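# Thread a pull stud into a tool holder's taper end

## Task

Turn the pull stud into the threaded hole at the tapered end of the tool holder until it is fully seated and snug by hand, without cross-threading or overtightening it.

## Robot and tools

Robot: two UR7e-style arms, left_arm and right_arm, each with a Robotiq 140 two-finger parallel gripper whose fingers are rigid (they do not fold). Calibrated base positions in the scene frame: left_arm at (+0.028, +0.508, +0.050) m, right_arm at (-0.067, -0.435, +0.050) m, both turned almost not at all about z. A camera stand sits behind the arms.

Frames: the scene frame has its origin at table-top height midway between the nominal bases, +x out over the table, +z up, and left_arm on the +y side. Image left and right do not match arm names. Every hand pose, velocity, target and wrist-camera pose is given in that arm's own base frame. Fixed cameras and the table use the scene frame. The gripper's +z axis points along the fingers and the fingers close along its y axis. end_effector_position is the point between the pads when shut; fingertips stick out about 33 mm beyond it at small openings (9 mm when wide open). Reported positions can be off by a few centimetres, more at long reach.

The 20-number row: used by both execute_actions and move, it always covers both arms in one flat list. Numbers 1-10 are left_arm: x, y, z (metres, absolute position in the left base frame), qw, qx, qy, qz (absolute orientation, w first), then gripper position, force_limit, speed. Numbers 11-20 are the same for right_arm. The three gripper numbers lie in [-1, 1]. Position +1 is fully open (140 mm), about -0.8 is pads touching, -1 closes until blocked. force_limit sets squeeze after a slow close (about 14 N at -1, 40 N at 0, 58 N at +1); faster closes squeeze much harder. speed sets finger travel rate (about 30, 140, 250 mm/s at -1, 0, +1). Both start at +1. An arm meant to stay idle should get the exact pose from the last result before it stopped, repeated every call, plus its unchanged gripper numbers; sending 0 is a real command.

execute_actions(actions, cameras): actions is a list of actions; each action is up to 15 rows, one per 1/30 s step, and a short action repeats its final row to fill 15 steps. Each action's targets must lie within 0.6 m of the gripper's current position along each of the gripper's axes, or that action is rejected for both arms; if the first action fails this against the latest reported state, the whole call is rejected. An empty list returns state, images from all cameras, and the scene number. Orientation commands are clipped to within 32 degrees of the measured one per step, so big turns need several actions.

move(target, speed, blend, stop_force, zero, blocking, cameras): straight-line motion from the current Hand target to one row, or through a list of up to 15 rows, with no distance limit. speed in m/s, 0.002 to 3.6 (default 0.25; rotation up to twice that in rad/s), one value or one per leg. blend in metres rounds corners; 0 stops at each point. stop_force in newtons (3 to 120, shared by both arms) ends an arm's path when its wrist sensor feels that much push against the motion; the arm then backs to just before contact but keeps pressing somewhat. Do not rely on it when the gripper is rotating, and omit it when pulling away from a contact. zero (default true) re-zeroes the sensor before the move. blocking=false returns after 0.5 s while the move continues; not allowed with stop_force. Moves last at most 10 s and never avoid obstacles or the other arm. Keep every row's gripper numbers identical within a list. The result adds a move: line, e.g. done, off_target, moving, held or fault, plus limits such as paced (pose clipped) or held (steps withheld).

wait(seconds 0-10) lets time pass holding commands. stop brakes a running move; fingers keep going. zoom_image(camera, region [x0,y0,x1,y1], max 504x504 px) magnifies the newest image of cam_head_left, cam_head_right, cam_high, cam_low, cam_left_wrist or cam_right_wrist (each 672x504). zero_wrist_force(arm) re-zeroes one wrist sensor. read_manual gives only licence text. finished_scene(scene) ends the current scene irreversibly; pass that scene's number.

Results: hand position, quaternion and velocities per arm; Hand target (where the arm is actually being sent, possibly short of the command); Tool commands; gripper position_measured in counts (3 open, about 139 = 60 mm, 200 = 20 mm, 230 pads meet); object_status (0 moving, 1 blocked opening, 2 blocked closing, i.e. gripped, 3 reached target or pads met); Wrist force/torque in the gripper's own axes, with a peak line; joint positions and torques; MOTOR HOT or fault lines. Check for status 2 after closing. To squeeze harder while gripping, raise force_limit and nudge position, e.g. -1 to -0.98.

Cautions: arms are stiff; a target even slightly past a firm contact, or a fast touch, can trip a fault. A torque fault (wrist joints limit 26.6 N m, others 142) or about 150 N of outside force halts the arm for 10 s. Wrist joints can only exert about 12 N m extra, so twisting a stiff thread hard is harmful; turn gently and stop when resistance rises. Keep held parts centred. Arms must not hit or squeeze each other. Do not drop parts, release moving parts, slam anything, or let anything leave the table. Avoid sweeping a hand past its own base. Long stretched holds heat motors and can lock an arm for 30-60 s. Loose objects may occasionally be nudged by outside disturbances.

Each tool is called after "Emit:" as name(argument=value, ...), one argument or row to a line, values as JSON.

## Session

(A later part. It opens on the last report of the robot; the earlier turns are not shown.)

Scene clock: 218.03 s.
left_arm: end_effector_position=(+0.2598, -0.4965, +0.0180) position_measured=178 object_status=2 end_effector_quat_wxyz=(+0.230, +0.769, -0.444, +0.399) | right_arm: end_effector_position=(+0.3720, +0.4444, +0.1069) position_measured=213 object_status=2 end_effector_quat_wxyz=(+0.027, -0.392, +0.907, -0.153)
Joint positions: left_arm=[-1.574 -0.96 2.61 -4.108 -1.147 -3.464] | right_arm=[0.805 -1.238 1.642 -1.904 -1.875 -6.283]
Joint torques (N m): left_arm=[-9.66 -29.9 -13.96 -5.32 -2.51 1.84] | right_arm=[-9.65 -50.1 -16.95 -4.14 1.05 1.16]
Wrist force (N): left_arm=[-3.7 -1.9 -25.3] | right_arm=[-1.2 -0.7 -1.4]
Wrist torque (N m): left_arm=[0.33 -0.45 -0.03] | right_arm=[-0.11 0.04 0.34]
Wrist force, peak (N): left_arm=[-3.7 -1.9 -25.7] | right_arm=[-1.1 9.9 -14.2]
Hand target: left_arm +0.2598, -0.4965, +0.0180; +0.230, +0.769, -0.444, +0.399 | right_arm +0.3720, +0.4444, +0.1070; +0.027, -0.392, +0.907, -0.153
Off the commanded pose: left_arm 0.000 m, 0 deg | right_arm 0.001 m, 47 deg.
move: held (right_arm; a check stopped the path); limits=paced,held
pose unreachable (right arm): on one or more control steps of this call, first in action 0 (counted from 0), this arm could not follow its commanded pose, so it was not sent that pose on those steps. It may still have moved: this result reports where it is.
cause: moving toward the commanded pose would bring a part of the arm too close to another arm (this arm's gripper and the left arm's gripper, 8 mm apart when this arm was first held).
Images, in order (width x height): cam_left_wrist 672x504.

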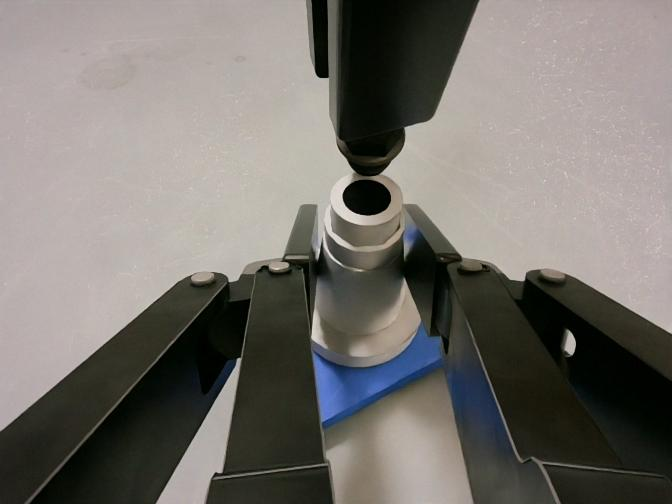

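Emit:
move(
  target=[
    [0.2598,-0.4965,0.018,0.2305,0.769,-0.444,0.3993,-1,0,-1,0.3722,0.4430,0.125,0.013,-0.2,0.97,-0.08,-1,1,-1],
    [0.2598,-0.4965,0.018,0.2305,0.769,-0.444,0.3993,-1,0,-1,0.3724,0.4438,0.130,0,0,-1,0,-1,1,-1],
  ],
  speed=0.15,
  blend=[0.002,0],
  cameras=["cam_left_wrist","cam_right_wrist"],
)

Emit:
zoom_image(
  camera="cam_left_wrist",
  region=[290, 0, 460, 230],
)

Emit:
zoom_image(
  camera="cam_right_wrist",
  region=[300, 180, 420, 300],
)

Scene clock: 229.67 s.
left_arm: end_effector_position=(+0.2598, -0.4965, +0.0180) position_measured=178 object_status=2 end_effector_quat_wxyz=(+0.230, +0.769, -0.444, +0.399) | right_arm: end_effector_position=(+0.3724, +0.4437, +0.1301) position_measured=213 object_status=2 end_effector_quat_wxyz=(+0.000, +0.000, +1.000, +0.000)
Joint positions: left_arm=[-1.574 -0.96 2.61 -4.108 -1.147 -3.464] | right_arm=[0.64 -1.343 1.695 -1.923 -1.571 -5.643]
Joint torques (N m): left_arm=[-9.96 -28.84 -14.32 -5.4 -2.58 1.72] | right_arm=[7.95 -21.64 -33.41 -1.22 -1.92 -0.79]
Wrist force (N): left_arm=[-3.9 -1.7 -25.4] | right_arm=[-1.7 -0.2 -1.6]
Wrist torque (N m): left_arm=[0.37 -0.45 -0.02] | right_arm=[0.01 0.09 0.35]
Wrist force, peak (N): left_arm=[-4.0 -1.9 -25.8] | right_arm=[-1.9 -0.2 -1.6]
Hand target: left_arm +0.2598, -0.4965, +0.0180; +0.230, +0.769, -0.444, +0.399 | right_arm +0.3724, +0.4438, +0.1300; +0.000, +0.000, +1.000, +0.000
Off the commanded pose: left_arm 0.000 m, 0 deg | right_arm 0.000 m, 0 deg.
move: done
Images, in order (width x height): cam_left_wrist 672x504, cam_right_wrist 672x504.

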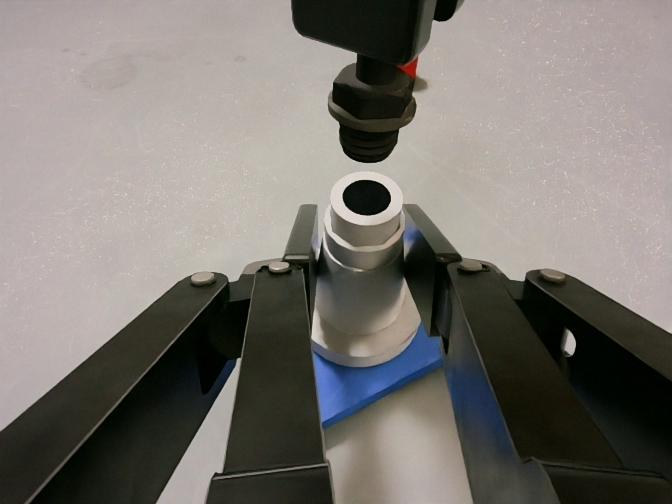

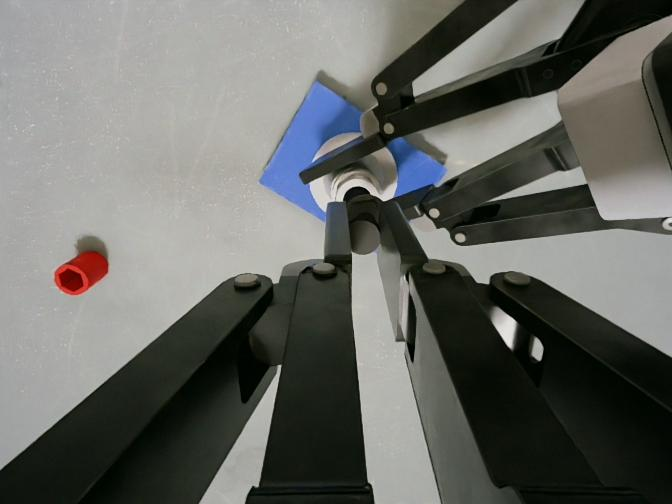

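Scaled by 2.191 from the camera's 672x504 image, which has a finer 960x720 frame.

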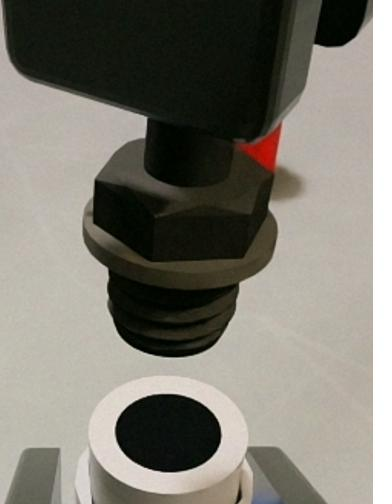

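Scaled by 4.200 from the camera's 672x504 image, which has a finer 960x720 frame.

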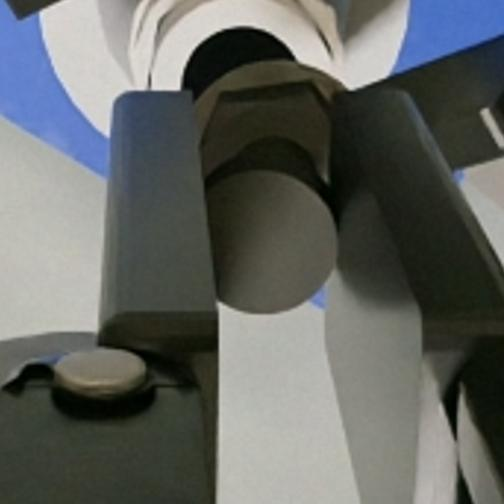

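Emit:
move(
  target=[
    [0.2598,-0.4965,0.018,0.2305,0.769,-0.444,0.3993,-1,0,-1,0.3724,0.4438,0.165,0,0,-1,0,-1,1,-1],
    [0.2598,-0.4965,0.018,0.2305,0.769,-0.444,0.3993,-1,0,-1,0.4455,0.2353,0.165,0,0,-1,0,-1,1,-1],
    [0.2598,-0.4965,0.018,0.2305,0.769,-0.444,0.3993,-1,0,-1,0.4455,0.2353,0.057,0,0,-1,0,-1,1,-1],
  ],
  speed=[0.2,0.25,0.15],
  blend=[0.02,0.02,0],
  cameras=["cam_left_wrist","cam_low"],
)

Emit:
zoom_image(
  camera="cam_left_wrist",
  region=[370, 0, 440, 100],
)

Emit:
zoom_image(
  camera="cam_low",
  region=[400, 215, 450, 275],
)

Scene clock: 255.67 s.
left_arm: end_effector_position=(+0.2598, -0.4965, +0.0180) position_measured=178 object_status=2 end_effector_quat_wxyz=(+0.230, +0.769, -0.444, +0.399) | right_arm: end_effector_position=(+0.4454, +0.2353, +0.0570) position_measured=213 object_status=2 end_effector_quat_wxyz=(+0.000, +0.000, +1.000, +0.000)
Joint positions: left_arm=[-1.574 -0.96 2.61 -4.108 -1.147 -3.464] | right_arm=[0.218 -1.433 2.014 -2.152 -1.571 -6.065]
Joint torques (N m): left_arm=[-9.71 -28.02 -14.4 -5.3 -2.61 1.69] | right_arm=[-6.02 -38.26 -26.16 -4 -1.82 0.83]
Wrist force (N): left_arm=[-3.9 -1.9 -25.3] | right_arm=[-2.2 -0.6 -1.1]
Wrist torque (N m): left_arm=[0.32 -0.44 -0.02] | right_arm=[-0.10 0.25 0.26]
Wrist force, peak (N): left_arm=[-3.9 -1.9 -26.0] | right_arm=[-2.8 -2.4 -3.1]
Hand target: left_arm +0.2598, -0.4965, +0.0180; +0.230, +0.769, -0.444, +0.399 | right_arm +0.4455, +0.2353, +0.0570; +0.000, +0.000, +1.000, +0.000
Off the commanded pose: left_arm 0.000 m, 0 deg | right_arm 0.000 m, 0 deg.
move: done; blend cut to 0.0175 m at target 1
Images, in order (width x height): cam_low 672x504, cam_left_wrist 672x504.

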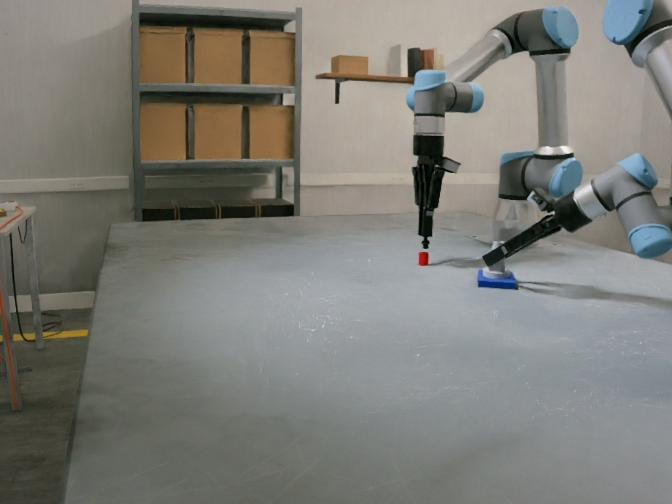

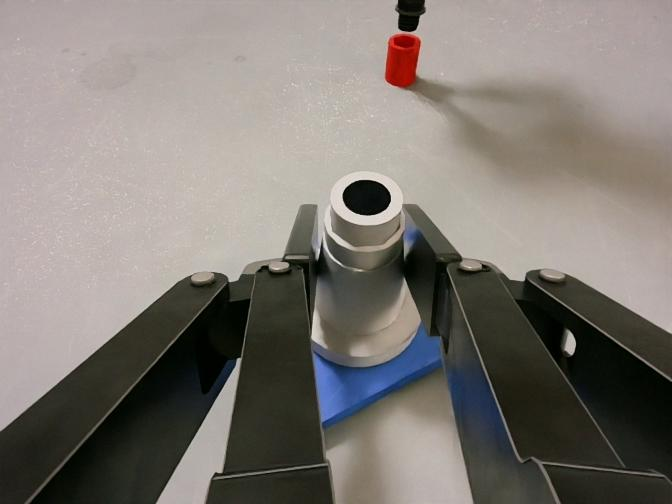

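Scaled by 5.040 from the camera's 672x504 image, which has a finer 960x720 frame.

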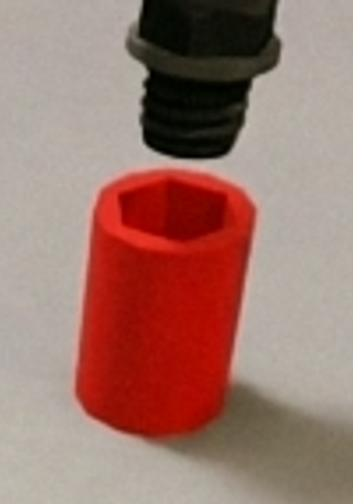

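Scaled by 8.400 from the camera's 672x504 image, which has a finer 960x720 frame.

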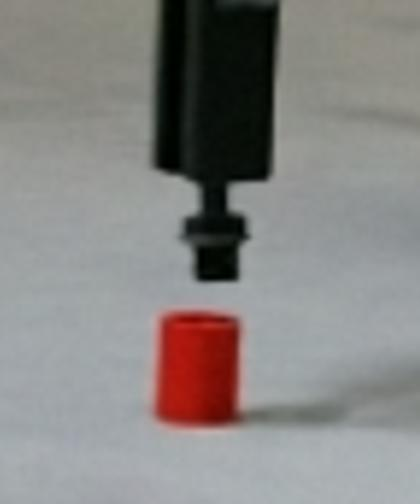

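Emit:
move(
  target=[0.2598,-0.4965,0.018,0.2305,0.769,-0.444,0.3993,-1,0,-1,0.4488,0.2324,0.0555,0,0,-1,0,-1,1,-1],
  speed=0.03,
  cameras=["cam_left_wrist","cam_low"],
)

Emit:
zoom_image(
  camera="cam_left_wrist",
  region=[370, 0, 440, 100],
)

Emit:
zoom_image(
  camera="cam_low",
  region=[400, 215, 450, 275],
)

Scene clock: 278.30 s.
left_arm: end_effector_position=(+0.2598, -0.4965, +0.0180) position_measured=178 object_status=2 end_effector_quat_wxyz=(+0.230, +0.769, -0.444, +0.399) | right_arm: end_effector_position=(+0.4489, +0.2323, +0.0555) position_measured=213 object_status=2 end_effector_quat_wxyz=(+0.000, +0.000, +1.000, +0.000)
Joint positions: left_arm=[-1.574 -0.96 2.61 -4.108 -1.147 -3.464] | right_arm=[0.211 -1.427 2.012 -2.156 -1.571 -6.072]
Joint torques (N m): left_arm=[-9.41 -27.49 -13.95 -5.35 -2.55 1.81] | right_arm=[0.58 -22.5 -29.17 -3.74 -1.64 -0.11]
Wrist force (N): left_arm=[-3.5 -1.9 -25.4] | right_arm=[-2.1 -0.3 -0.9]
Wrist torque (N m): left_arm=[0.33 -0.50 -0.02] | right_arm=[-0.03 0.23 0.39]
Wrist force, peak (N): left_arm=[-3.7 -2.1 -25.8] | right_arm=[-2.2 -0.5 -1.4]
Hand target: left_arm +0.2598, -0.4965, +0.0180; +0.230, +0.769, -0.444, +0.399 | right_arm +0.4488, +0.2324, +0.0555; +0.000, +0.000, +1.000, +0.000
Off the commanded pose: left_arm 0.000 m, 0 deg | right_arm 0.000 m, 0 deg.
move: done
Images, in order (width x height): cam_low 672x504, cam_left_wrist 672x504.

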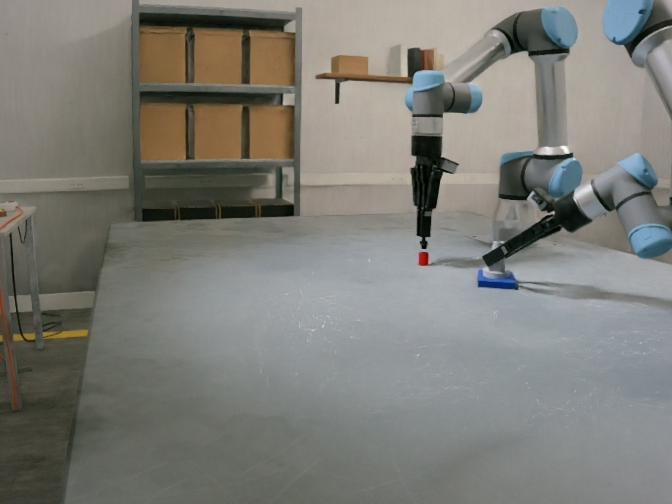

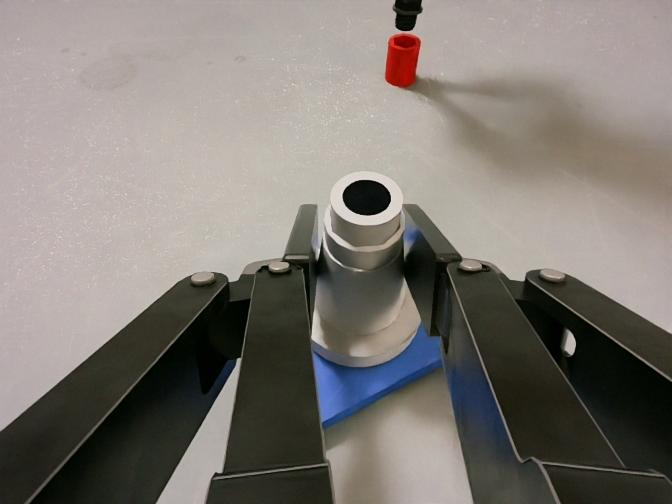

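Scaled by 5.040 from the camera's 672x504 image, which has a finer 960x720 frame.

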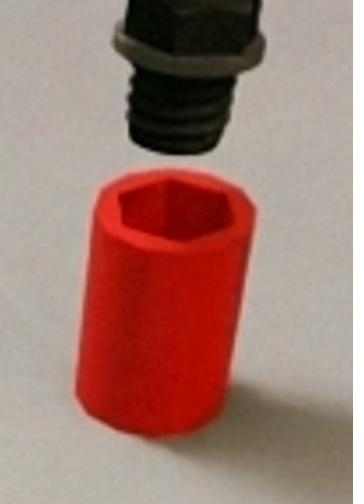

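Scaled by 8.400 from the camera's 672x504 image, which has a finer 960x720 frame.

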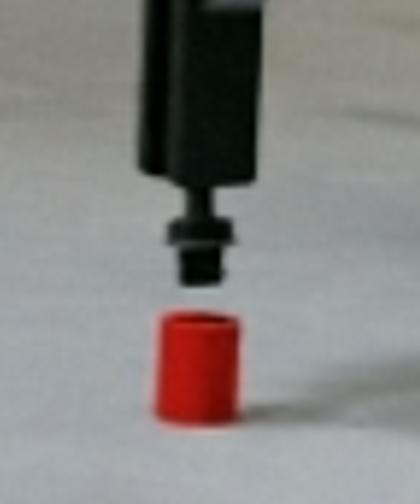

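Emit:
move(
  target=[0.2598,-0.4965,0.018,0.2305,0.769,-0.444,0.3993,-1,0,-1,0.4488,0.2324,0.025,0,0,-1,0,-1,1,-1],
  speed=0.02,
  stop_force=4,
  cameras=["cam_left_wrist","cam_low"],
)

Emit:
zoom_image(
  camera="cam_left_wrist",
  region=[370, 0, 440, 100],
)

Emit:
zoom_image(
  camera="cam_low",
  region=[400, 215, 450, 275],
)

Scene clock: 288.30 s.
left_arm: end_effector_position=(+0.2598, -0.4965, +0.0180) position_measured=178 object_status=2 end_effector_quat_wxyz=(+0.230, +0.769, -0.444, +0.399) | right_arm: end_effector_position=(+0.4488, +0.2324, +0.0343) position_measured=213 object_status=2 end_effector_quat_wxyz=(+0.000, +0.000, +1.000, +0.000)
Joint positions: left_arm=[-1.574 -0.96 2.61 -4.108 -1.147 -3.464] | right_arm=[0.211 -1.395 2.039 -2.215 -1.571 -6.072]
Joint torques (N m): left_arm=[-9.56 -26.32 -13.81 -5.47 -2.54 1.88] | right_arm=[3.93 -41.49 -30.39 -4.24 -0.04 0.66]
Wrist force (N): left_arm=[-3.4 -1.7 -25.6] | right_arm=[-1.9 -0.6 -0.7]
Wrist torque (N m): left_arm=[0.35 -0.52 -0.02] | right_arm=[-0.07 0.20 0.38]
Wrist force, peak (N): left_arm=[-3.6 -1.8 -25.8] | right_arm=[1.4 0.5 -22.2]
Hand target: left_arm +0.2598, -0.4965, +0.0180; +0.230, +0.769, -0.444, +0.399 | right_arm +0.4488, +0.2324, +0.0343; +0.000, +0.000, +1.000, +0.000
Off the commanded pose: left_arm 0.000 m, 0 deg | right_arm 0.009 m, 0 deg.
move: contact (right_arm)
Images, in order (width x height): cam_low 672x504, cam_left_wrist 672x504.

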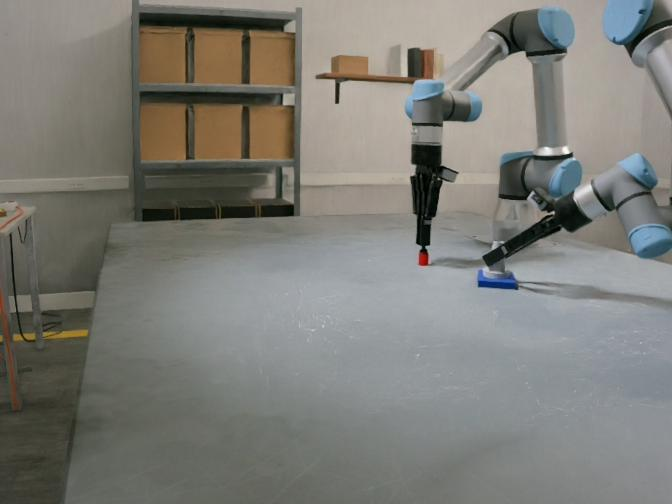

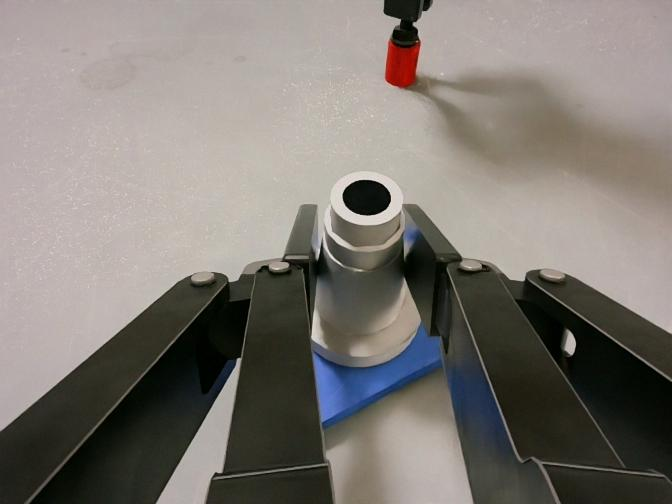

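Scaled by 5.040 from the camera's 672x504 image, which has a finer 960x720 frame.

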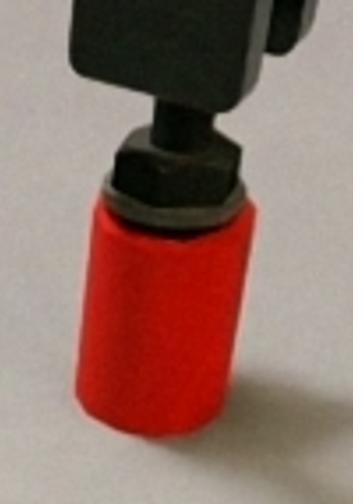

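Scaled by 8.400 from the camera's 672x504 image, which has a finer 960x720 frame.

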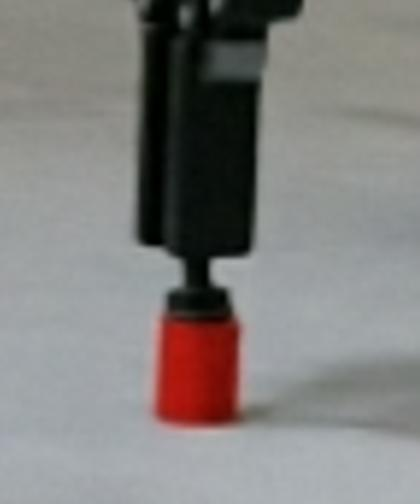

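Emit:
move(
  target=[
    [0.2598,-0.4965,0.018,0.2305,0.769,-0.444,0.3993,-1,0,-1,0.4488,0.2324,0.0343,0,0,-1,0,-0.25,1,-1],
  ],
  speed=0.02,
  cameras=["cam_right_wrist","cam_left_wrist"],
)

Emit:
zoom_image(
  camera="cam_right_wrist",
  region=[300, 180, 420, 300],
)

Emit:
zoom_image(
  camera="cam_left_wrist",
  region=[370, 0, 440, 100],
)

Scene clock: 295.50 s.
left_arm: end_effector_position=(+0.2598, -0.4965, +0.0180) position_measured=178 object_status=2 end_effector_quat_wxyz=(+0.230, +0.769, -0.444, +0.399) | right_arm: end_effector_position=(+0.4488, +0.2324, +0.0343) position_measured=160 object_status=0 end_effector_quat_wxyz=(+0.000, +0.000, +1.000, +0.000)
Joint positions: left_arm=[-1.574 -0.96 2.61 -4.108 -1.147 -3.464] | right_arm=[0.211 -1.395 2.039 -2.215 -1.571 -6.072]
Joint torques (N m): left_arm=[-9.77 -26.05 -14.99 -5.31 -2.68 1.81] | right_arm=[-8.78 -19.78 -14.38 -2.6 0.57 0.6]
Wrist force (N): left_arm=[-3.6 -2.1 -25.4] | right_arm=[-2.2 -0.5 -1.2]
Wrist torque (N m): left_arm=[0.28 -0.48 -0.02] | right_arm=[-0.05 0.26 0.39]
Wrist force, peak (N): left_arm=[-3.8 -2.2 -25.8] | right_arm=[-2.3 -0.5 -1.5]
Hand target: left_arm +0.2598, -0.4965, +0.0180; +0.230, +0.769, -0.444, +0.399 | right_arm +0.4488, +0.2324, +0.0343; +0.000, +0.000, +1.000, +0.000
Off the commanded pose: left_arm 0.000 m, 0 deg | right_arm 0.000 m, 0 deg.
move: done
Images, in order (width x height): cam_left_wrist 672x504, cam_right_wrist 672x504.

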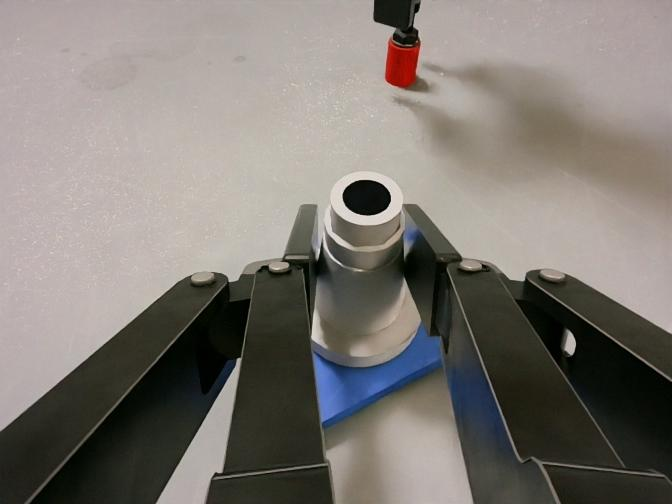

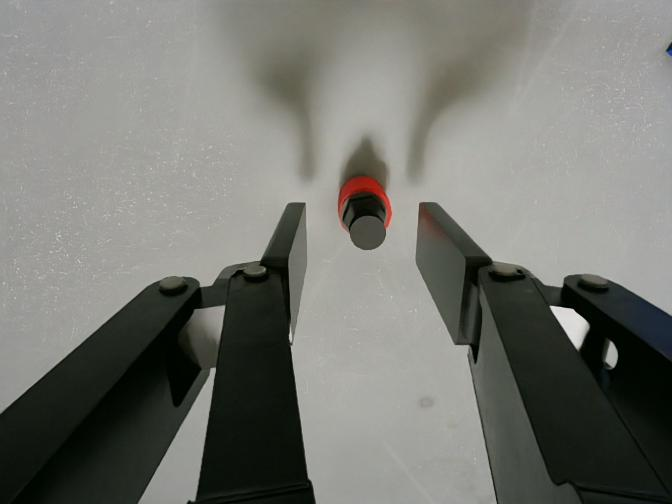

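Scaled by 4.200 from the camera's 672x504 image, which has a finer 960x720 frame.

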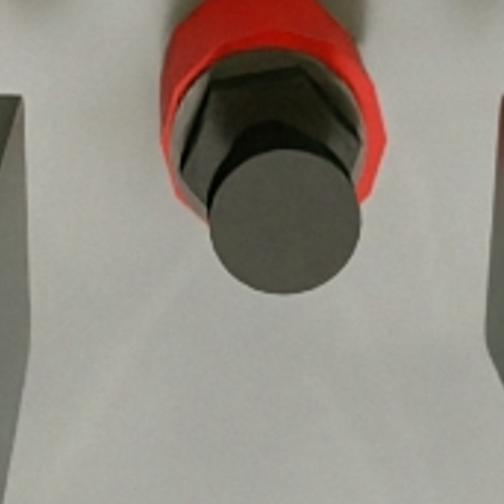

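Scaled by 5.040 from the camera's 672x504 image, which has a finer 960x720 frame.

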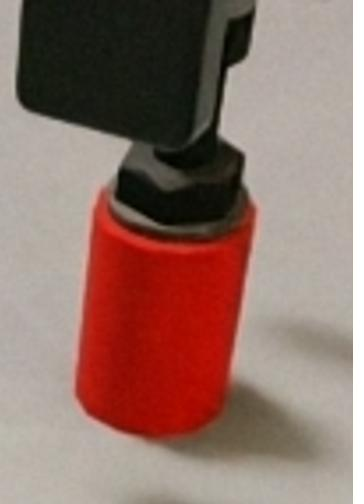

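Emit:
move(
  target=[
    [0.2598,-0.4965,0.018,0.2305,0.769,-0.444,0.3993,-1,0,-1,0.4468,0.2343,0.0343,0,0,-1,0,-0.25,1,-1],
    [0.2598,-0.4965,0.018,0.2305,0.769,-0.444,0.3993,-1,0,-1,0.4468,0.2343,0.0343,0,0,-1,0,-1,1,-1],
    [0.2598,-0.4965,0.018,0.2305,0.769,-0.444,0.3993,-1,0,-1,0.4468,0.2343,0.06,0,0,-1,0,-1,1,-1],
    [0.2598,-0.4965,0.018,0.2305,0.769,-0.444,0.3993,-1,0,-1,0.4468,0.2343,0.165,0,0,-1,0,-1,1,-1],
    [0.2598,-0.4965,0.018,0.2305,0.769,-0.444,0.3993,-1,0,-1,0.3724,0.4438,0.165,0,0,-1,0,-1,1,-1],
    [0.2598,-0.4965,0.018,0.2305,0.769,-0.444,0.3993,-1,0,-1,0.3724,0.4438,0.1115,0,0,-1,0,-1,1,-1],
  ],
  speed=[0.05,0.1,0.06,0.2,0.25,0.1],
  blend=[0,0,0.01,0.02,0.02,0],
  cameras=["cam_left_wrist","cam_low"],
)

Emit:
zoom_image(
  camera="cam_left_wrist",
  region=[310, 80, 450, 220],
)

Emit:
zoom_image(
  camera="cam_low",
  region=[475, 210, 525, 300],
)

Scene clock: 319.63 s.
left_arm: end_effector_position=(+0.2598, -0.4965, +0.0180) position_measured=178 object_status=2 end_effector_quat_wxyz=(+0.230, +0.769, -0.444, +0.399) | right_arm: end_effector_position=(+0.3724, +0.4438, +0.1114) position_measured=213 object_status=2 end_effector_quat_wxyz=(+0.000, +0.000, +1.000, +0.000)
Joint positions: left_arm=[-1.574 -0.96 2.61 -4.108 -1.147 -3.464] | right_arm=[0.64 -1.327 1.726 -1.969 -1.571 -5.643]
Joint torques (N m): left_arm=[-10 -23.57 -14.06 -5.44 -2.62 1.72] | right_arm=[6.27 -46.87 -30.61 -2.38 1.51 0.72]
Wrist force (N): left_arm=[-3.9 -1.6 -25.3] | right_arm=[-1.9 -0.2 -1.6]
Wrist torque (N m): left_arm=[0.39 -0.44 -0.02] | right_arm=[0.02 0.14 0.34]
Wrist force, peak (N): left_arm=[-3.8 -2.3 -25.8] | right_arm=[-0.4 0.7 -8.9]
Hand target: left_arm +0.2598, -0.4965, +0.0180; +0.230, +0.769, -0.444, +0.399 | right_arm +0.3724, +0.4438, +0.1115; +0.000, +0.000, +1.000, +0.000
Off the commanded pose: left_arm 0.000 m, 0 deg | right_arm 0.000 m, 0 deg.
move: done
Images, in order (width x height): cam_low 672x504, cam_left_wrist 672x504.

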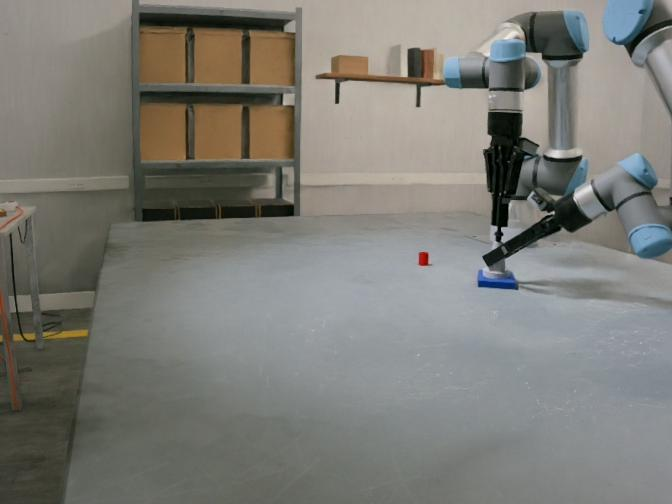

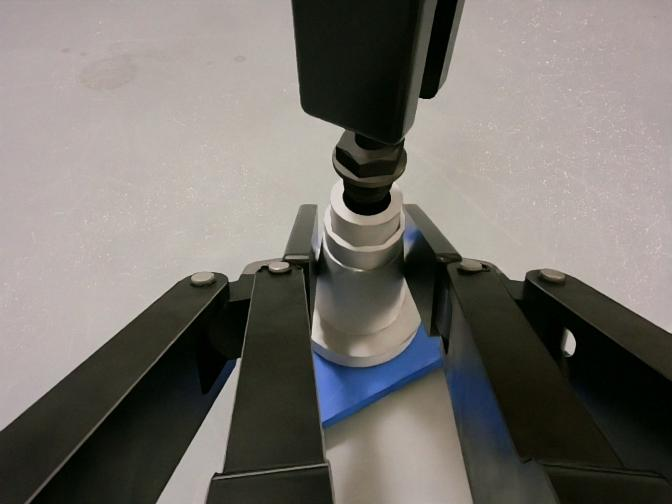

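Scaled by 3.600 from the camera's 672x504 image, which has a finer 960x720 frame.

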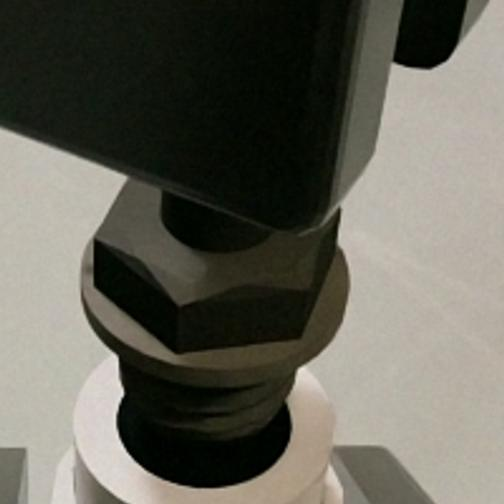

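Scaled by 5.600 from the camera's 672x504 image, which has a finer 960x720 frame.

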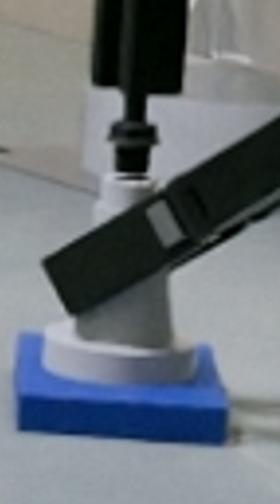

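Emit:
move(
  target=[
    [0.2598,-0.4965,0.018,0.2305,0.769,-0.444,0.3993,-1,0,-1,0.3724,0.4438,0.1115,0,-0.7071,-0.7071,0,-1,1,-1],
    [0.2598,-0.4965,0.018,0.2305,0.769,-0.444,0.3993,-1,0,-1,0.3724,0.4438,0.1115,0,-1,0,0,-1,1,-1],
  ],
  speed=0.8,
  blend=[0.0003,0],
  cameras=["cam_left_wrist"],
)

Emit:
zoom_image(
  camera="cam_left_wrist",
  region=[310, 80, 450, 220],
)

Scene clock: 331.53 s.
left_arm: end_effector_position=(+0.2598, -0.4965, +0.0180) position_measured=178 object_status=2 end_effector_quat_wxyz=(+0.230, +0.769, -0.444, +0.399) | right_arm: end_effector_position=(+0.3724, +0.4438, +0.1115) position_measured=213 object_status=2 end_effector_quat_wxyz=(+0.000, +1.000, +0.000, +0.000)
Joint positions: left_arm=[-1.574 -0.96 2.61 -4.108 -1.147 -3.464] | right_arm=[0.641 -1.327 1.726 -1.97 -1.571 -2.501]
Joint torques (N m): left_arm=[-9.83 -22.83 -13.91 -5.45 -2.63 1.57] | right_arm=[3.75 -22.15 -32.96 -1.57 -0.29 0.91]
Wrist force (N): left_arm=[-3.3 -1.8 -25.7] | right_arm=[-2.1 0.4 -1.7]
Wrist torque (N m): left_arm=[0.34 -0.53 -0.01] | right_arm=[0.14 0.15 0.31]
Wrist force, peak (N): left_arm=[-3.8 -1.8 -25.9] | right_arm=[-2.2 0.3 -1.8]
Hand target: left_arm +0.2598, -0.4965, +0.0180; +0.230, +0.769, -0.444, +0.399 | right_arm +0.3724, +0.4438, +0.1115; +0.000, +1.000, +0.000, +0.000
Off the commanded pose: left_arm 0.000 m, 0 deg | right_arm 0.000 m, 0 deg.
move: done
Images, in order (width x height): cam_left_wrist 672x504.

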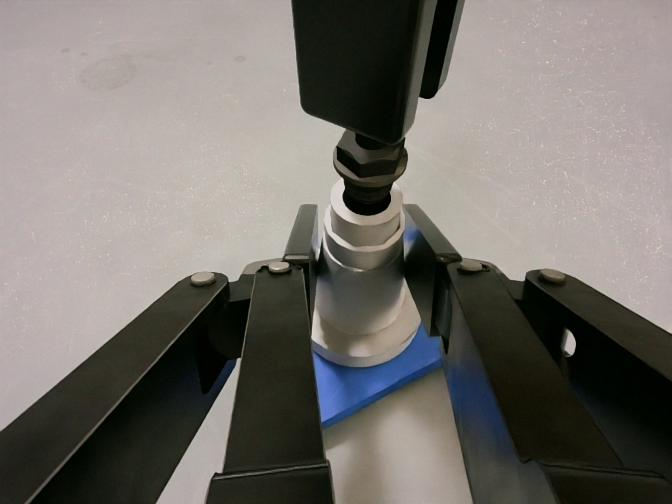

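Scaled by 3.600 from the camera's 672x504 image, which has a finer 960x720 frame.

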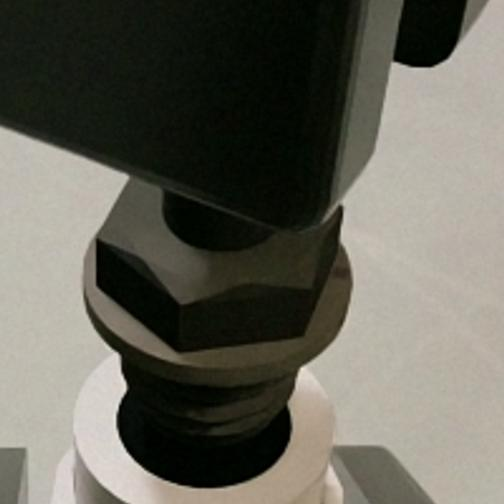

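Emit:
move(
  target=[
    [0.2598,-0.4965,0.018,0.2305,0.769,-0.444,0.3993,-1,0,-1,0.3728,0.4435,0.1105,0,-1,0,0,-1,1,-1],
    [0.2598,-0.4965,0.018,0.2305,0.769,-0.444,0.3993,-1,0,-1,0.3728,0.4435,0.095,0,-1,0,0,-1,1,-1],
  ],
  speed=[0.01,0.007],
  stop_force=3,
  cameras=["cam_left_wrist"],
)

Emit:
zoom_image(
  camera="cam_left_wrist",
  region=[330, 130, 410, 230],
)

Scene clock: 341.63 s.
left_arm: end_effector_position=(+0.2598, -0.4965, +0.0180) position_measured=178 object_status=2 end_effector_quat_wxyz=(+0.230, +0.769, -0.444, +0.399) | right_arm: end_effector_position=(+0.3728, +0.4435, +0.1074) position_measured=213 object_status=2 end_effector_quat_wxyz=(+0.000, +1.000, +0.000, +0.000)
Joint positions: left_arm=[-1.574 -0.96 2.61 -4.108 -1.147 -3.464] | right_arm=[0.64 -1.323 1.732 -1.98 -1.571 -2.502]
Joint torques (N m): left_arm=[-9.11 -21.72 -14.07 -5.46 -2.61 1.75] | right_arm=[-5.23 -45.81 -31.84 -1.56 -1.32 -1.51]
Wrist force (N): left_arm=[-3.6 -1.8 -25.4] | right_arm=[-2.8 -1.1 -3.5]
Wrist torque (N m): left_arm=[0.33 -0.48 -0.02] | right_arm=[0.23 0.15 0.31]
Wrist force, peak (N): left_arm=[-3.6 -1.8 -26.0] | right_arm=[-4.3 -2.0 -12.9]
Hand target: left_arm +0.2598, -0.4965, +0.0180; +0.230, +0.769, -0.444, +0.399 | right_arm +0.3728, +0.4435, +0.1074; +0.000, +1.000, +0.000, +0.000
Off the commanded pose: left_arm 0.000 m, 0 deg | right_arm 0.012 m, 0 deg.
move: contact (right_arm); path passed 1 of 2 targets
Images, in order (width x height): cam_left_wrist 672x504.

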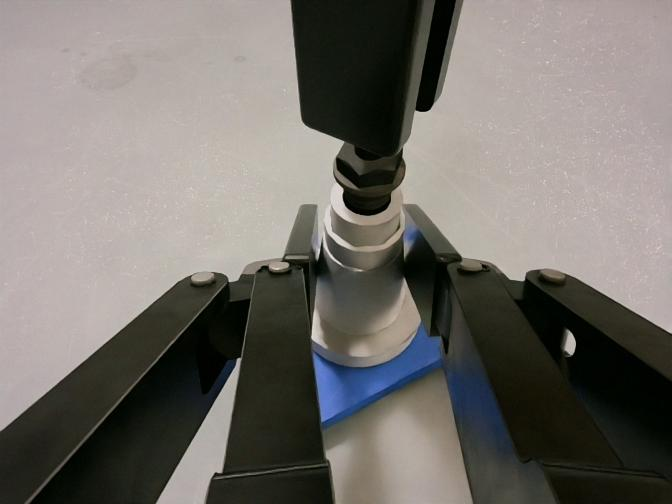

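Scaled by 5.040 from the camera's 672x504 image, which has a finer 960x720 frame.

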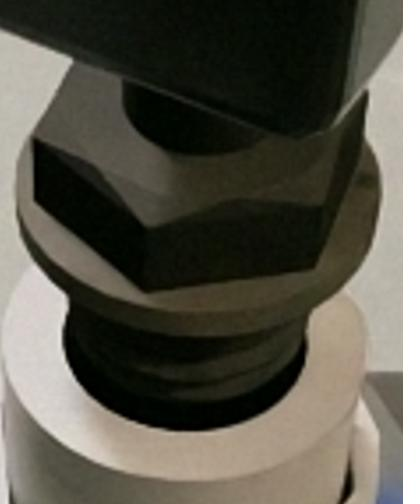

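Emit:
move(
  target=[
    [0.2598,-0.4965,0.018,0.2305,0.769,-0.444,0.3993,-1,0,-1,0.3725,0.4437,0.1073,0,-0.7071,0.7071,0,-1,1,-1],
    [0.2598,-0.4965,0.018,0.2305,0.769,-0.444,0.3993,-1,0,-1,0.3725,0.4437,0.1071,0,0,1,0,-1,1,-1],
  ],
  speed=0.5,
  blend=[0.0003,0],
)

Emit:
move(
  target=[
    [0.2598,-0.4965,0.018,0.2305,0.769,-0.444,0.3993,-1,0,-1,0.3725,0.4437,0.1069,0,0.7071,0.7071,0,-1,1,-1],
  ],
  speed=0.5,
)

Emit:
move(
  target=[
    [0.2598,-0.4965,0.018,0.2305,0.769,-0.444,0.3993,-1,0,-1,0.3725,0.4437,0.1067,0,1,0,0,-1,1,-1],
  ],
  speed=0.5,
  cameras=["cam_left_wrist"],
)

Emit:
zoom_image(
  camera="cam_left_wrist",
  region=[330, 130, 410, 230],
)

Scene clock: 355.43 s.
left_arm: end_effector_position=(+0.2598, -0.4965, +0.0180) position_measured=178 object_status=2 end_effector_quat_wxyz=(+0.230, +0.769, -0.444, +0.399) | right_arm: end_effector_position=(+0.3725, +0.4437, +0.1071) position_measured=213 object_status=2 end_effector_quat_wxyz=(+0.000, +0.000, +1.000, +0.000)
Joint positions: left_arm=[-1.574 -0.96 2.61 -4.108 -1.147 -3.464] | right_arm=[0.64 -1.323 1.733 -1.981 -1.571 0.64]
Joint torques (N m): left_arm=[-9.63 -20.36 -13.93 -5.4 -2.57 1.8] | right_arm=[2.82 -23.37 -33.01 -1.07 -0.65 0.69]
Wrist force (N): left_arm=[-3.6 -1.9 -25.2] | right_arm=[-1.7 1.1 -1.3]
Wrist torque (N m): left_arm=[0.32 -0.48 -0.02] | right_arm=[-0.05 0.18 0.35]
Wrist force, peak (N): left_arm=[-4.0 -2.1 -25.9] | right_arm=[-2.9 -1.6 -3.4]
Hand target: left_arm +0.2598, -0.4965, +0.0180; +0.230, +0.769, -0.444, +0.399 | right_arm +0.3725, +0.4437, +0.1071; +0.000, +0.000, +1.000, +0.000
Off the commanded pose: left_arm 0.000 m, 0 deg | right_arm 0.000 m, 0 deg.
move: done

Scene clock: 357.60 s.
left_arm: end_effector_position=(+0.2598, -0.4965, +0.0180) position_measured=178 object_status=2 end_effector_quat_wxyz=(+0.230, +0.769, -0.444, +0.399) | right_arm: end_effector_position=(+0.3725, +0.4437, +0.1069) position_measured=213 object_status=2 end_effector_quat_wxyz=(+0.000, +0.707, +0.707, +0.000)
Joint positions: left_arm=[-1.574 -0.96 2.61 -4.108 -1.147 -3.464] | right_arm=[0.64 -1.323 1.733 -1.981 -1.571 2.211]
Joint torques (N m): left_arm=[-9.34 -21.47 -14.06 -5.4 -2.48 1.84] | right_arm=[4.52 -22.18 -33.37 -1.61 -1.03 0.61]
Wrist force (N): left_arm=[-3.7 -1.7 -25.4] | right_arm=[-0.7 -1.3 -2.0]
Wrist torque (N m): left_arm=[0.36 -0.47 -0.03] | right_arm=[0.24 0.12 0.36]
Wrist force, peak (N): left_arm=[-3.4 -1.8 -25.8] | right_arm=[-0.7 -0.9 -3.1]
Hand target: left_arm +0.2598, -0.4965, +0.0180; +0.230, +0.769, -0.444, +0.399 | right_arm +0.3725, +0.4437, +0.1069; +0.000, +0.707, +0.707, +0.000
Off the commanded pose: left_arm 0.000 m, 0 deg | right_arm 0.000 m, 0 deg.
move: done

Scene clock: 359.77 s.
left_arm: end_effector_position=(+0.2598, -0.4965, +0.0180) position_measured=178 object_status=2 end_effector_quat_wxyz=(+0.230, +0.769, -0.444, +0.399) | right_arm: end_effector_position=(+0.3725, +0.4437, +0.1067) position_measured=213 object_status=2 end_effector_quat_wxyz=(+0.000, +1.000, +0.000, +0.000)
Joint positions: left_arm=[-1.574 -0.96 2.61 -4.108 -1.147 -3.464] | right_arm=[0.64 -1.322 1.733 -1.982 -1.571 3.782]
Joint torques (N m): left_arm=[-9.67 -21.04 -13.68 -5.41 -2.44 1.86] | right_arm=[5.31 -20.26 -30.69 0 -1.42 0.64]
Wrist force (N): left_arm=[-3.8 -2.0 -25.2] | right_arm=[-2.7 -4.3 -5.2]
Wrist torque (N m): left_arm=[0.30 -0.49 -0.02] | right_arm=[0.37 0.18 0.31]
Wrist force, peak (N): left_arm=[-3.5 -1.9 -25.8] | right_arm=[-2.9 -5.4 -5.7]
Hand target: left_arm +0.2598, -0.4965, +0.0180; +0.230, +0.769, -0.444, +0.399 | right_arm +0.3725, +0.4437, +0.1067; +0.000, +1.000, +0.000, +0.000
Off the commanded pose: left_arm 0.000 m, 0 deg | right_arm 0.000 m, 0 deg.
move: done
Images, in order (width x height): cam_left_wrist 672x504.

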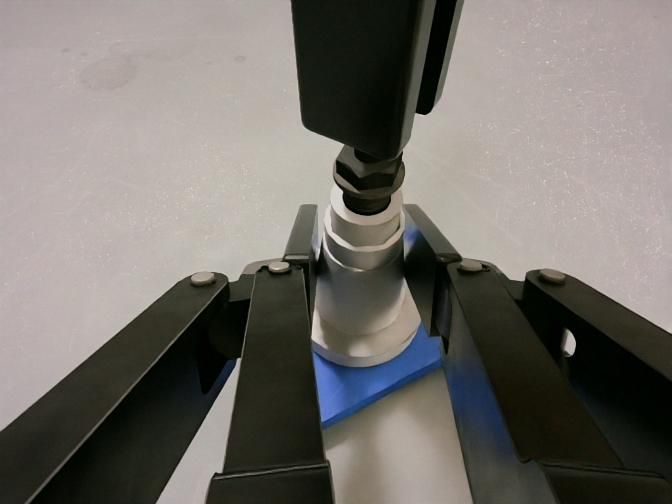

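Scaled by 5.040 from the camera's 672x504 image, which has a finer 960x720 frame.

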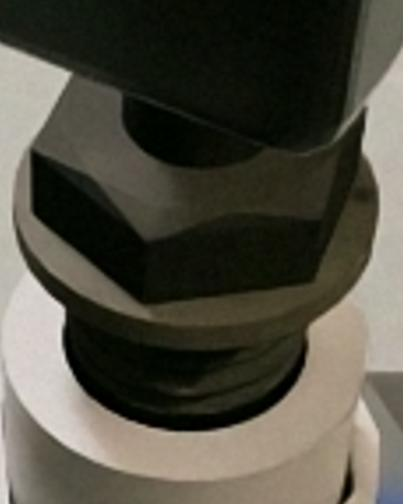

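Emit:
move(
  target=[
    [0.2598,-0.4965,0.018,0.2305,0.769,-0.444,0.3993,-1,0,-1,0.3724,0.4439,0.1065,0,0.7071,-0.7071,0,-1,1,-1],
    [0.2598,-0.4965,0.018,0.2305,0.769,-0.444,0.3993,-1,0,-1,0.3724,0.4439,0.1063,0,0.3827,-0.9239,0,-1,1,-1],
  ],
  speed=0.5,
  blend=[0.0003,0],
  cameras=["cam_left_wrist"],
)

Emit:
zoom_image(
  camera="cam_left_wrist",
  region=[330, 130, 410, 230],
)

Scene clock: 371.60 s.
left_arm: end_effector_position=(+0.2598, -0.4965, +0.0180) position_measured=178 object_status=2 end_effector_quat_wxyz=(+0.230, +0.769, -0.444, +0.399) | right_arm: end_effector_position=(+0.3724, +0.4439, +0.1063) position_measured=213 object_status=2 end_effector_quat_wxyz=(+0.000, -0.383, +0.924, +0.000)
Joint positions: left_arm=[-1.574 -0.96 2.61 -4.108 -1.147 -3.464] | right_arm=[0.641 -1.322 1.734 -1.983 -1.571 6.138]
Joint torques (N m): left_arm=[-9.29 -21.45 -13.94 -5.42 -2.29 1.75] | right_arm=[0.79 -21.89 -32.63 -1.33 -1.48 0.76]
Wrist force (N): left_arm=[-3.8 -2.0 -25.0] | right_arm=[-2.0 2.3 -3.1]
Wrist torque (N m): left_arm=[0.30 -0.48 -0.02] | right_arm=[-0.04 0.10 0.33]
Wrist force, peak (N): left_arm=[-3.6 -2.1 -25.8] | right_arm=[-2.6 -4.1 -5.9]
Hand target: left_arm +0.2598, -0.4965, +0.0180; +0.230, +0.769, -0.444, +0.399 | right_arm +0.3724, +0.4439, +0.1063; +0.000, -0.383, +0.924, +0.000
Off the commanded pose: left_arm 0.000 m, 0 deg | right_arm 0.000 m, 0 deg.
move: done
Images, in order (width x height): cam_left_wrist 672x504.

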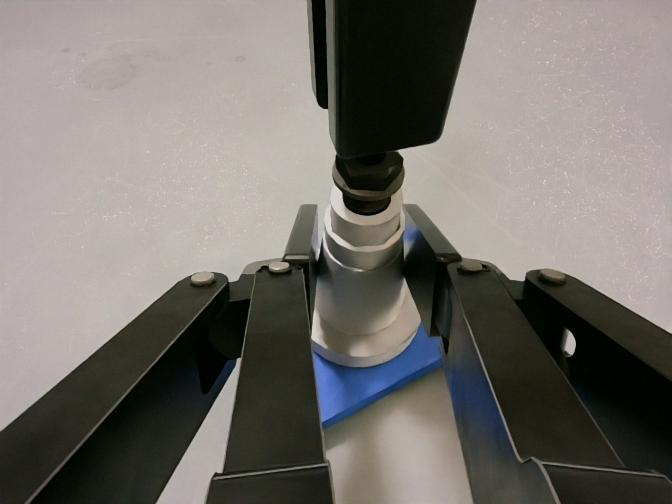

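Scaled by 5.040 from the camera's 672x504 image, which has a finer 960x720 frame.

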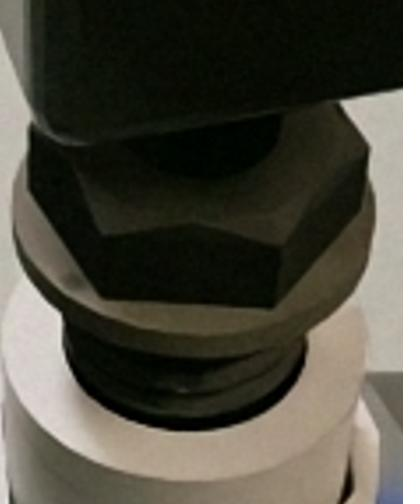

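Emit:
move(
  target=[0.2598,-0.4965,0.018,0.2305,0.769,-0.444,0.3993,-1,0,-1,0.3724,0.4439,0.100,0,0.3827,-0.9239,0,-1,1,-1],
  speed=0.005,
  stop_force=5,
)

Scene clock: 377.90 s.
left_arm: end_effector_position=(+0.2598, -0.4965, +0.0180) position_measured=178 object_status=2 end_effector_quat_wxyz=(+0.230, +0.769, -0.444, +0.399) | right_arm: end_effector_position=(+0.3725, +0.4439, +0.1062) position_measured=213 object_status=2 end_effector_quat_wxyz=(+0.000, -0.383, +0.924, +0.000)
Joint positions: left_arm=[-1.574 -0.96 2.61 -4.108 -1.147 -3.464] | right_arm=[0.641 -1.322 1.734 -1.983 -1.571 6.138]
Joint torques (N m): left_arm=[-10.14 -20.91 -13.61 -5.32 -2.28 1.76] | right_arm=[-10.33 -45.55 -31.46 -1.66 -3.2 1.44]
Wrist force (N): left_arm=[-3.3 -1.9 -25.5] | right_arm=[-2.1 3.5 -4.6]
Wrist torque (N m): left_arm=[0.32 -0.55 -0.03] | right_arm=[-0.07 0.13 0.34]
Wrist force, peak (N): left_arm=[-3.5 -2.0 -25.9] | right_arm=[-2.8 4.2 -11.6]
Hand target: left_arm +0.2598, -0.4965, +0.0180; +0.230, +0.769, -0.444, +0.399 | right_arm +0.3725, +0.4439, +0.1062; +0.000, -0.383, +0.924, +0.000
Off the commanded pose: left_arm 0.000 m, 0 deg | right_arm 0.006 m, 0 deg.
move: contact (right_arm)

Emit:
move(
  target=[
    [0.2598,-0.4965,0.018,0.2305,0.769,-0.444,0.3993,-1,0,-1,0.3724,0.4439,0.1070,0,0.9239,-0.3827,0,-1,1,-1],
    [0.2598,-0.4965,0.018,0.2305,0.769,-0.444,0.3993,-1,0,-1,0.3724,0.4439,0.1110,0,0.8090,0.5878,0,-1,1,-1],
    [0.2598,-0.4965,0.018,0.2305,0.769,-0.444,0.3993,-1,0,-1,0.3724,0.4439,0.1110,0,-0.0785,0.9969,0,-1,1,-1],
    [0.2598,-0.4965,0.018,0.2305,0.769,-0.444,0.3993,-1,0,-1,0.3724,0.4439,0.1110,0,-0.8910,0.4540,0,-1,1,-1],
    [0.2598,-0.4965,0.018,0.2305,0.769,-0.444,0.3993,-1,0,-1,0.3724,0.4439,0.1110,0,-0.8526,-0.5225,0,-1,1,-1],
    [0.2598,-0.4965,0.018,0.2305,0.769,-0.444,0.3993,-1,0,-1,0.3724,0.4439,0.1110,0,0,-1,0,-1,1,-1],
  ],
  speed=[0.5,0.9,1,1,1,1],
  blend=0.0003,
)

Emit:
move(
  target=[0.2598,-0.4965,0.018,0.2305,0.769,-0.444,0.3993,-1,0,-1,0.3724,0.4439,0.100,0,0,-1,0,-1,1,-1],
  speed=0.007,
  stop_force=5,
  cameras=["cam_left_wrist"],
)

Emit:
zoom_image(
  camera="cam_left_wrist",
  region=[330, 130, 410, 230],
)

Scene clock: 406.53 s.
left_arm: end_effector_position=(+0.2598, -0.4965, +0.0180) position_measured=178 object_status=2 end_effector_quat_wxyz=(+0.230, +0.769, -0.444, +0.399) | right_arm: end_effector_position=(+0.3724, +0.4439, +0.1110) position_measured=213 object_status=2 end_effector_quat_wxyz=(+0.000, +0.000, +1.000, +0.000)
Joint positions: left_arm=[-1.574 -0.96 2.61 -4.108 -1.147 -3.464] | right_arm=[0.641 -1.326 1.726 -1.971 -1.571 -5.642]
Joint torques (N m): left_arm=[-8.97 -21.22 -14.37 -5.39 -2.11 1.75] | right_arm=[-5.57 -46.26 -17.33 -1.42 0.23 -0.71]
Wrist force (N): left_arm=[-3.7 -2.1 -25.3] | right_arm=[-1.9 -0.2 -1.4]
Wrist torque (N m): left_arm=[0.29 -0.48 -0.02] | right_arm=[0.01 0.14 0.21]
Wrist force, peak (N): left_arm=[-3.8 -2.2 -25.9] | right_arm=[-2.0 3.8 -5.1]
Hand target: left_arm +0.2598, -0.4965, +0.0180; +0.230, +0.769, -0.444, +0.399 | right_arm +0.3724, +0.4439, +0.1110; +0.000, +0.000, +1.000, +0.000
Off the commanded pose: left_arm 0.000 m, 0 deg | right_arm 0.000 m, 0 deg.
move: done

Scene clock: 408.37 s.
left_arm: end_effector_position=(+0.2598, -0.4965, +0.0180) position_measured=178 object_status=2 end_effector_quat_wxyz=(+0.230, +0.769, -0.444, +0.399) | right_arm: end_effector_position=(+0.3724, +0.4439, +0.1060) position_measured=213 object_status=2 end_effector_quat_wxyz=(+0.000, +0.000, +1.000, +0.000)
Joint positions: left_arm=[-1.574 -0.96 2.61 -4.108 -1.147 -3.464] | right_arm=[0.641 -1.321 1.734 -1.984 -1.571 -5.643]
Joint torques (N m): left_arm=[-9.41 -21.13 -13.83 -5.33 -2.19 1.68] | right_arm=[2.62 -43.61 -29.2 -0.74 -1.83 -1.32]
Wrist force (N): left_arm=[-3.6 -2.0 -25.5] | right_arm=[-1.2 3.1 -8.3]
Wrist torque (N m): left_arm=[0.30 -0.46 -0.02] | right_arm=[-0.13 0.18 0.21]
Wrist force, peak (N): left_arm=[-3.7 -2.0 -25.7] | right_arm=[-0.8 0.9 -17.1]
Hand target: left_arm +0.2598, -0.4965, +0.0180; +0.230, +0.769, -0.444, +0.399 | right_arm +0.3724, +0.4439, +0.1060; +0.000, +0.000, +1.000, +0.000
Off the commanded pose: left_arm 0.000 m, 0 deg | right_arm 0.006 m, 0 deg.
move: contact (right_arm)
Images, in order (width x height): cam_left_wrist 672x504.

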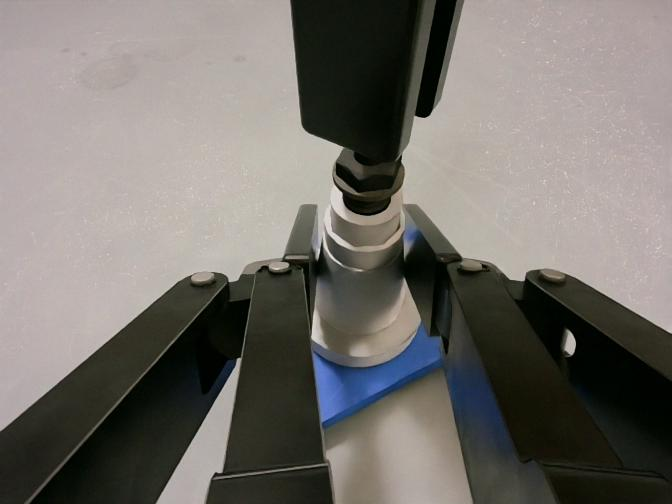

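Scaled by 5.040 from the camera's 672x504 image, which has a finer 960x720 frame.

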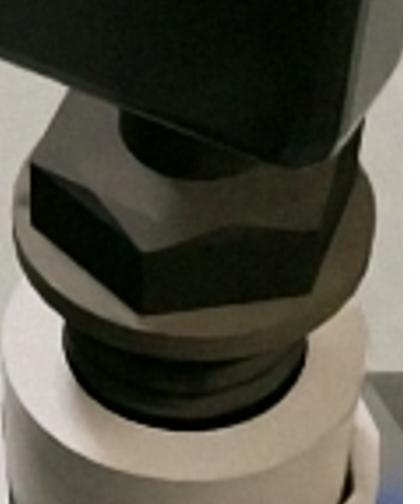

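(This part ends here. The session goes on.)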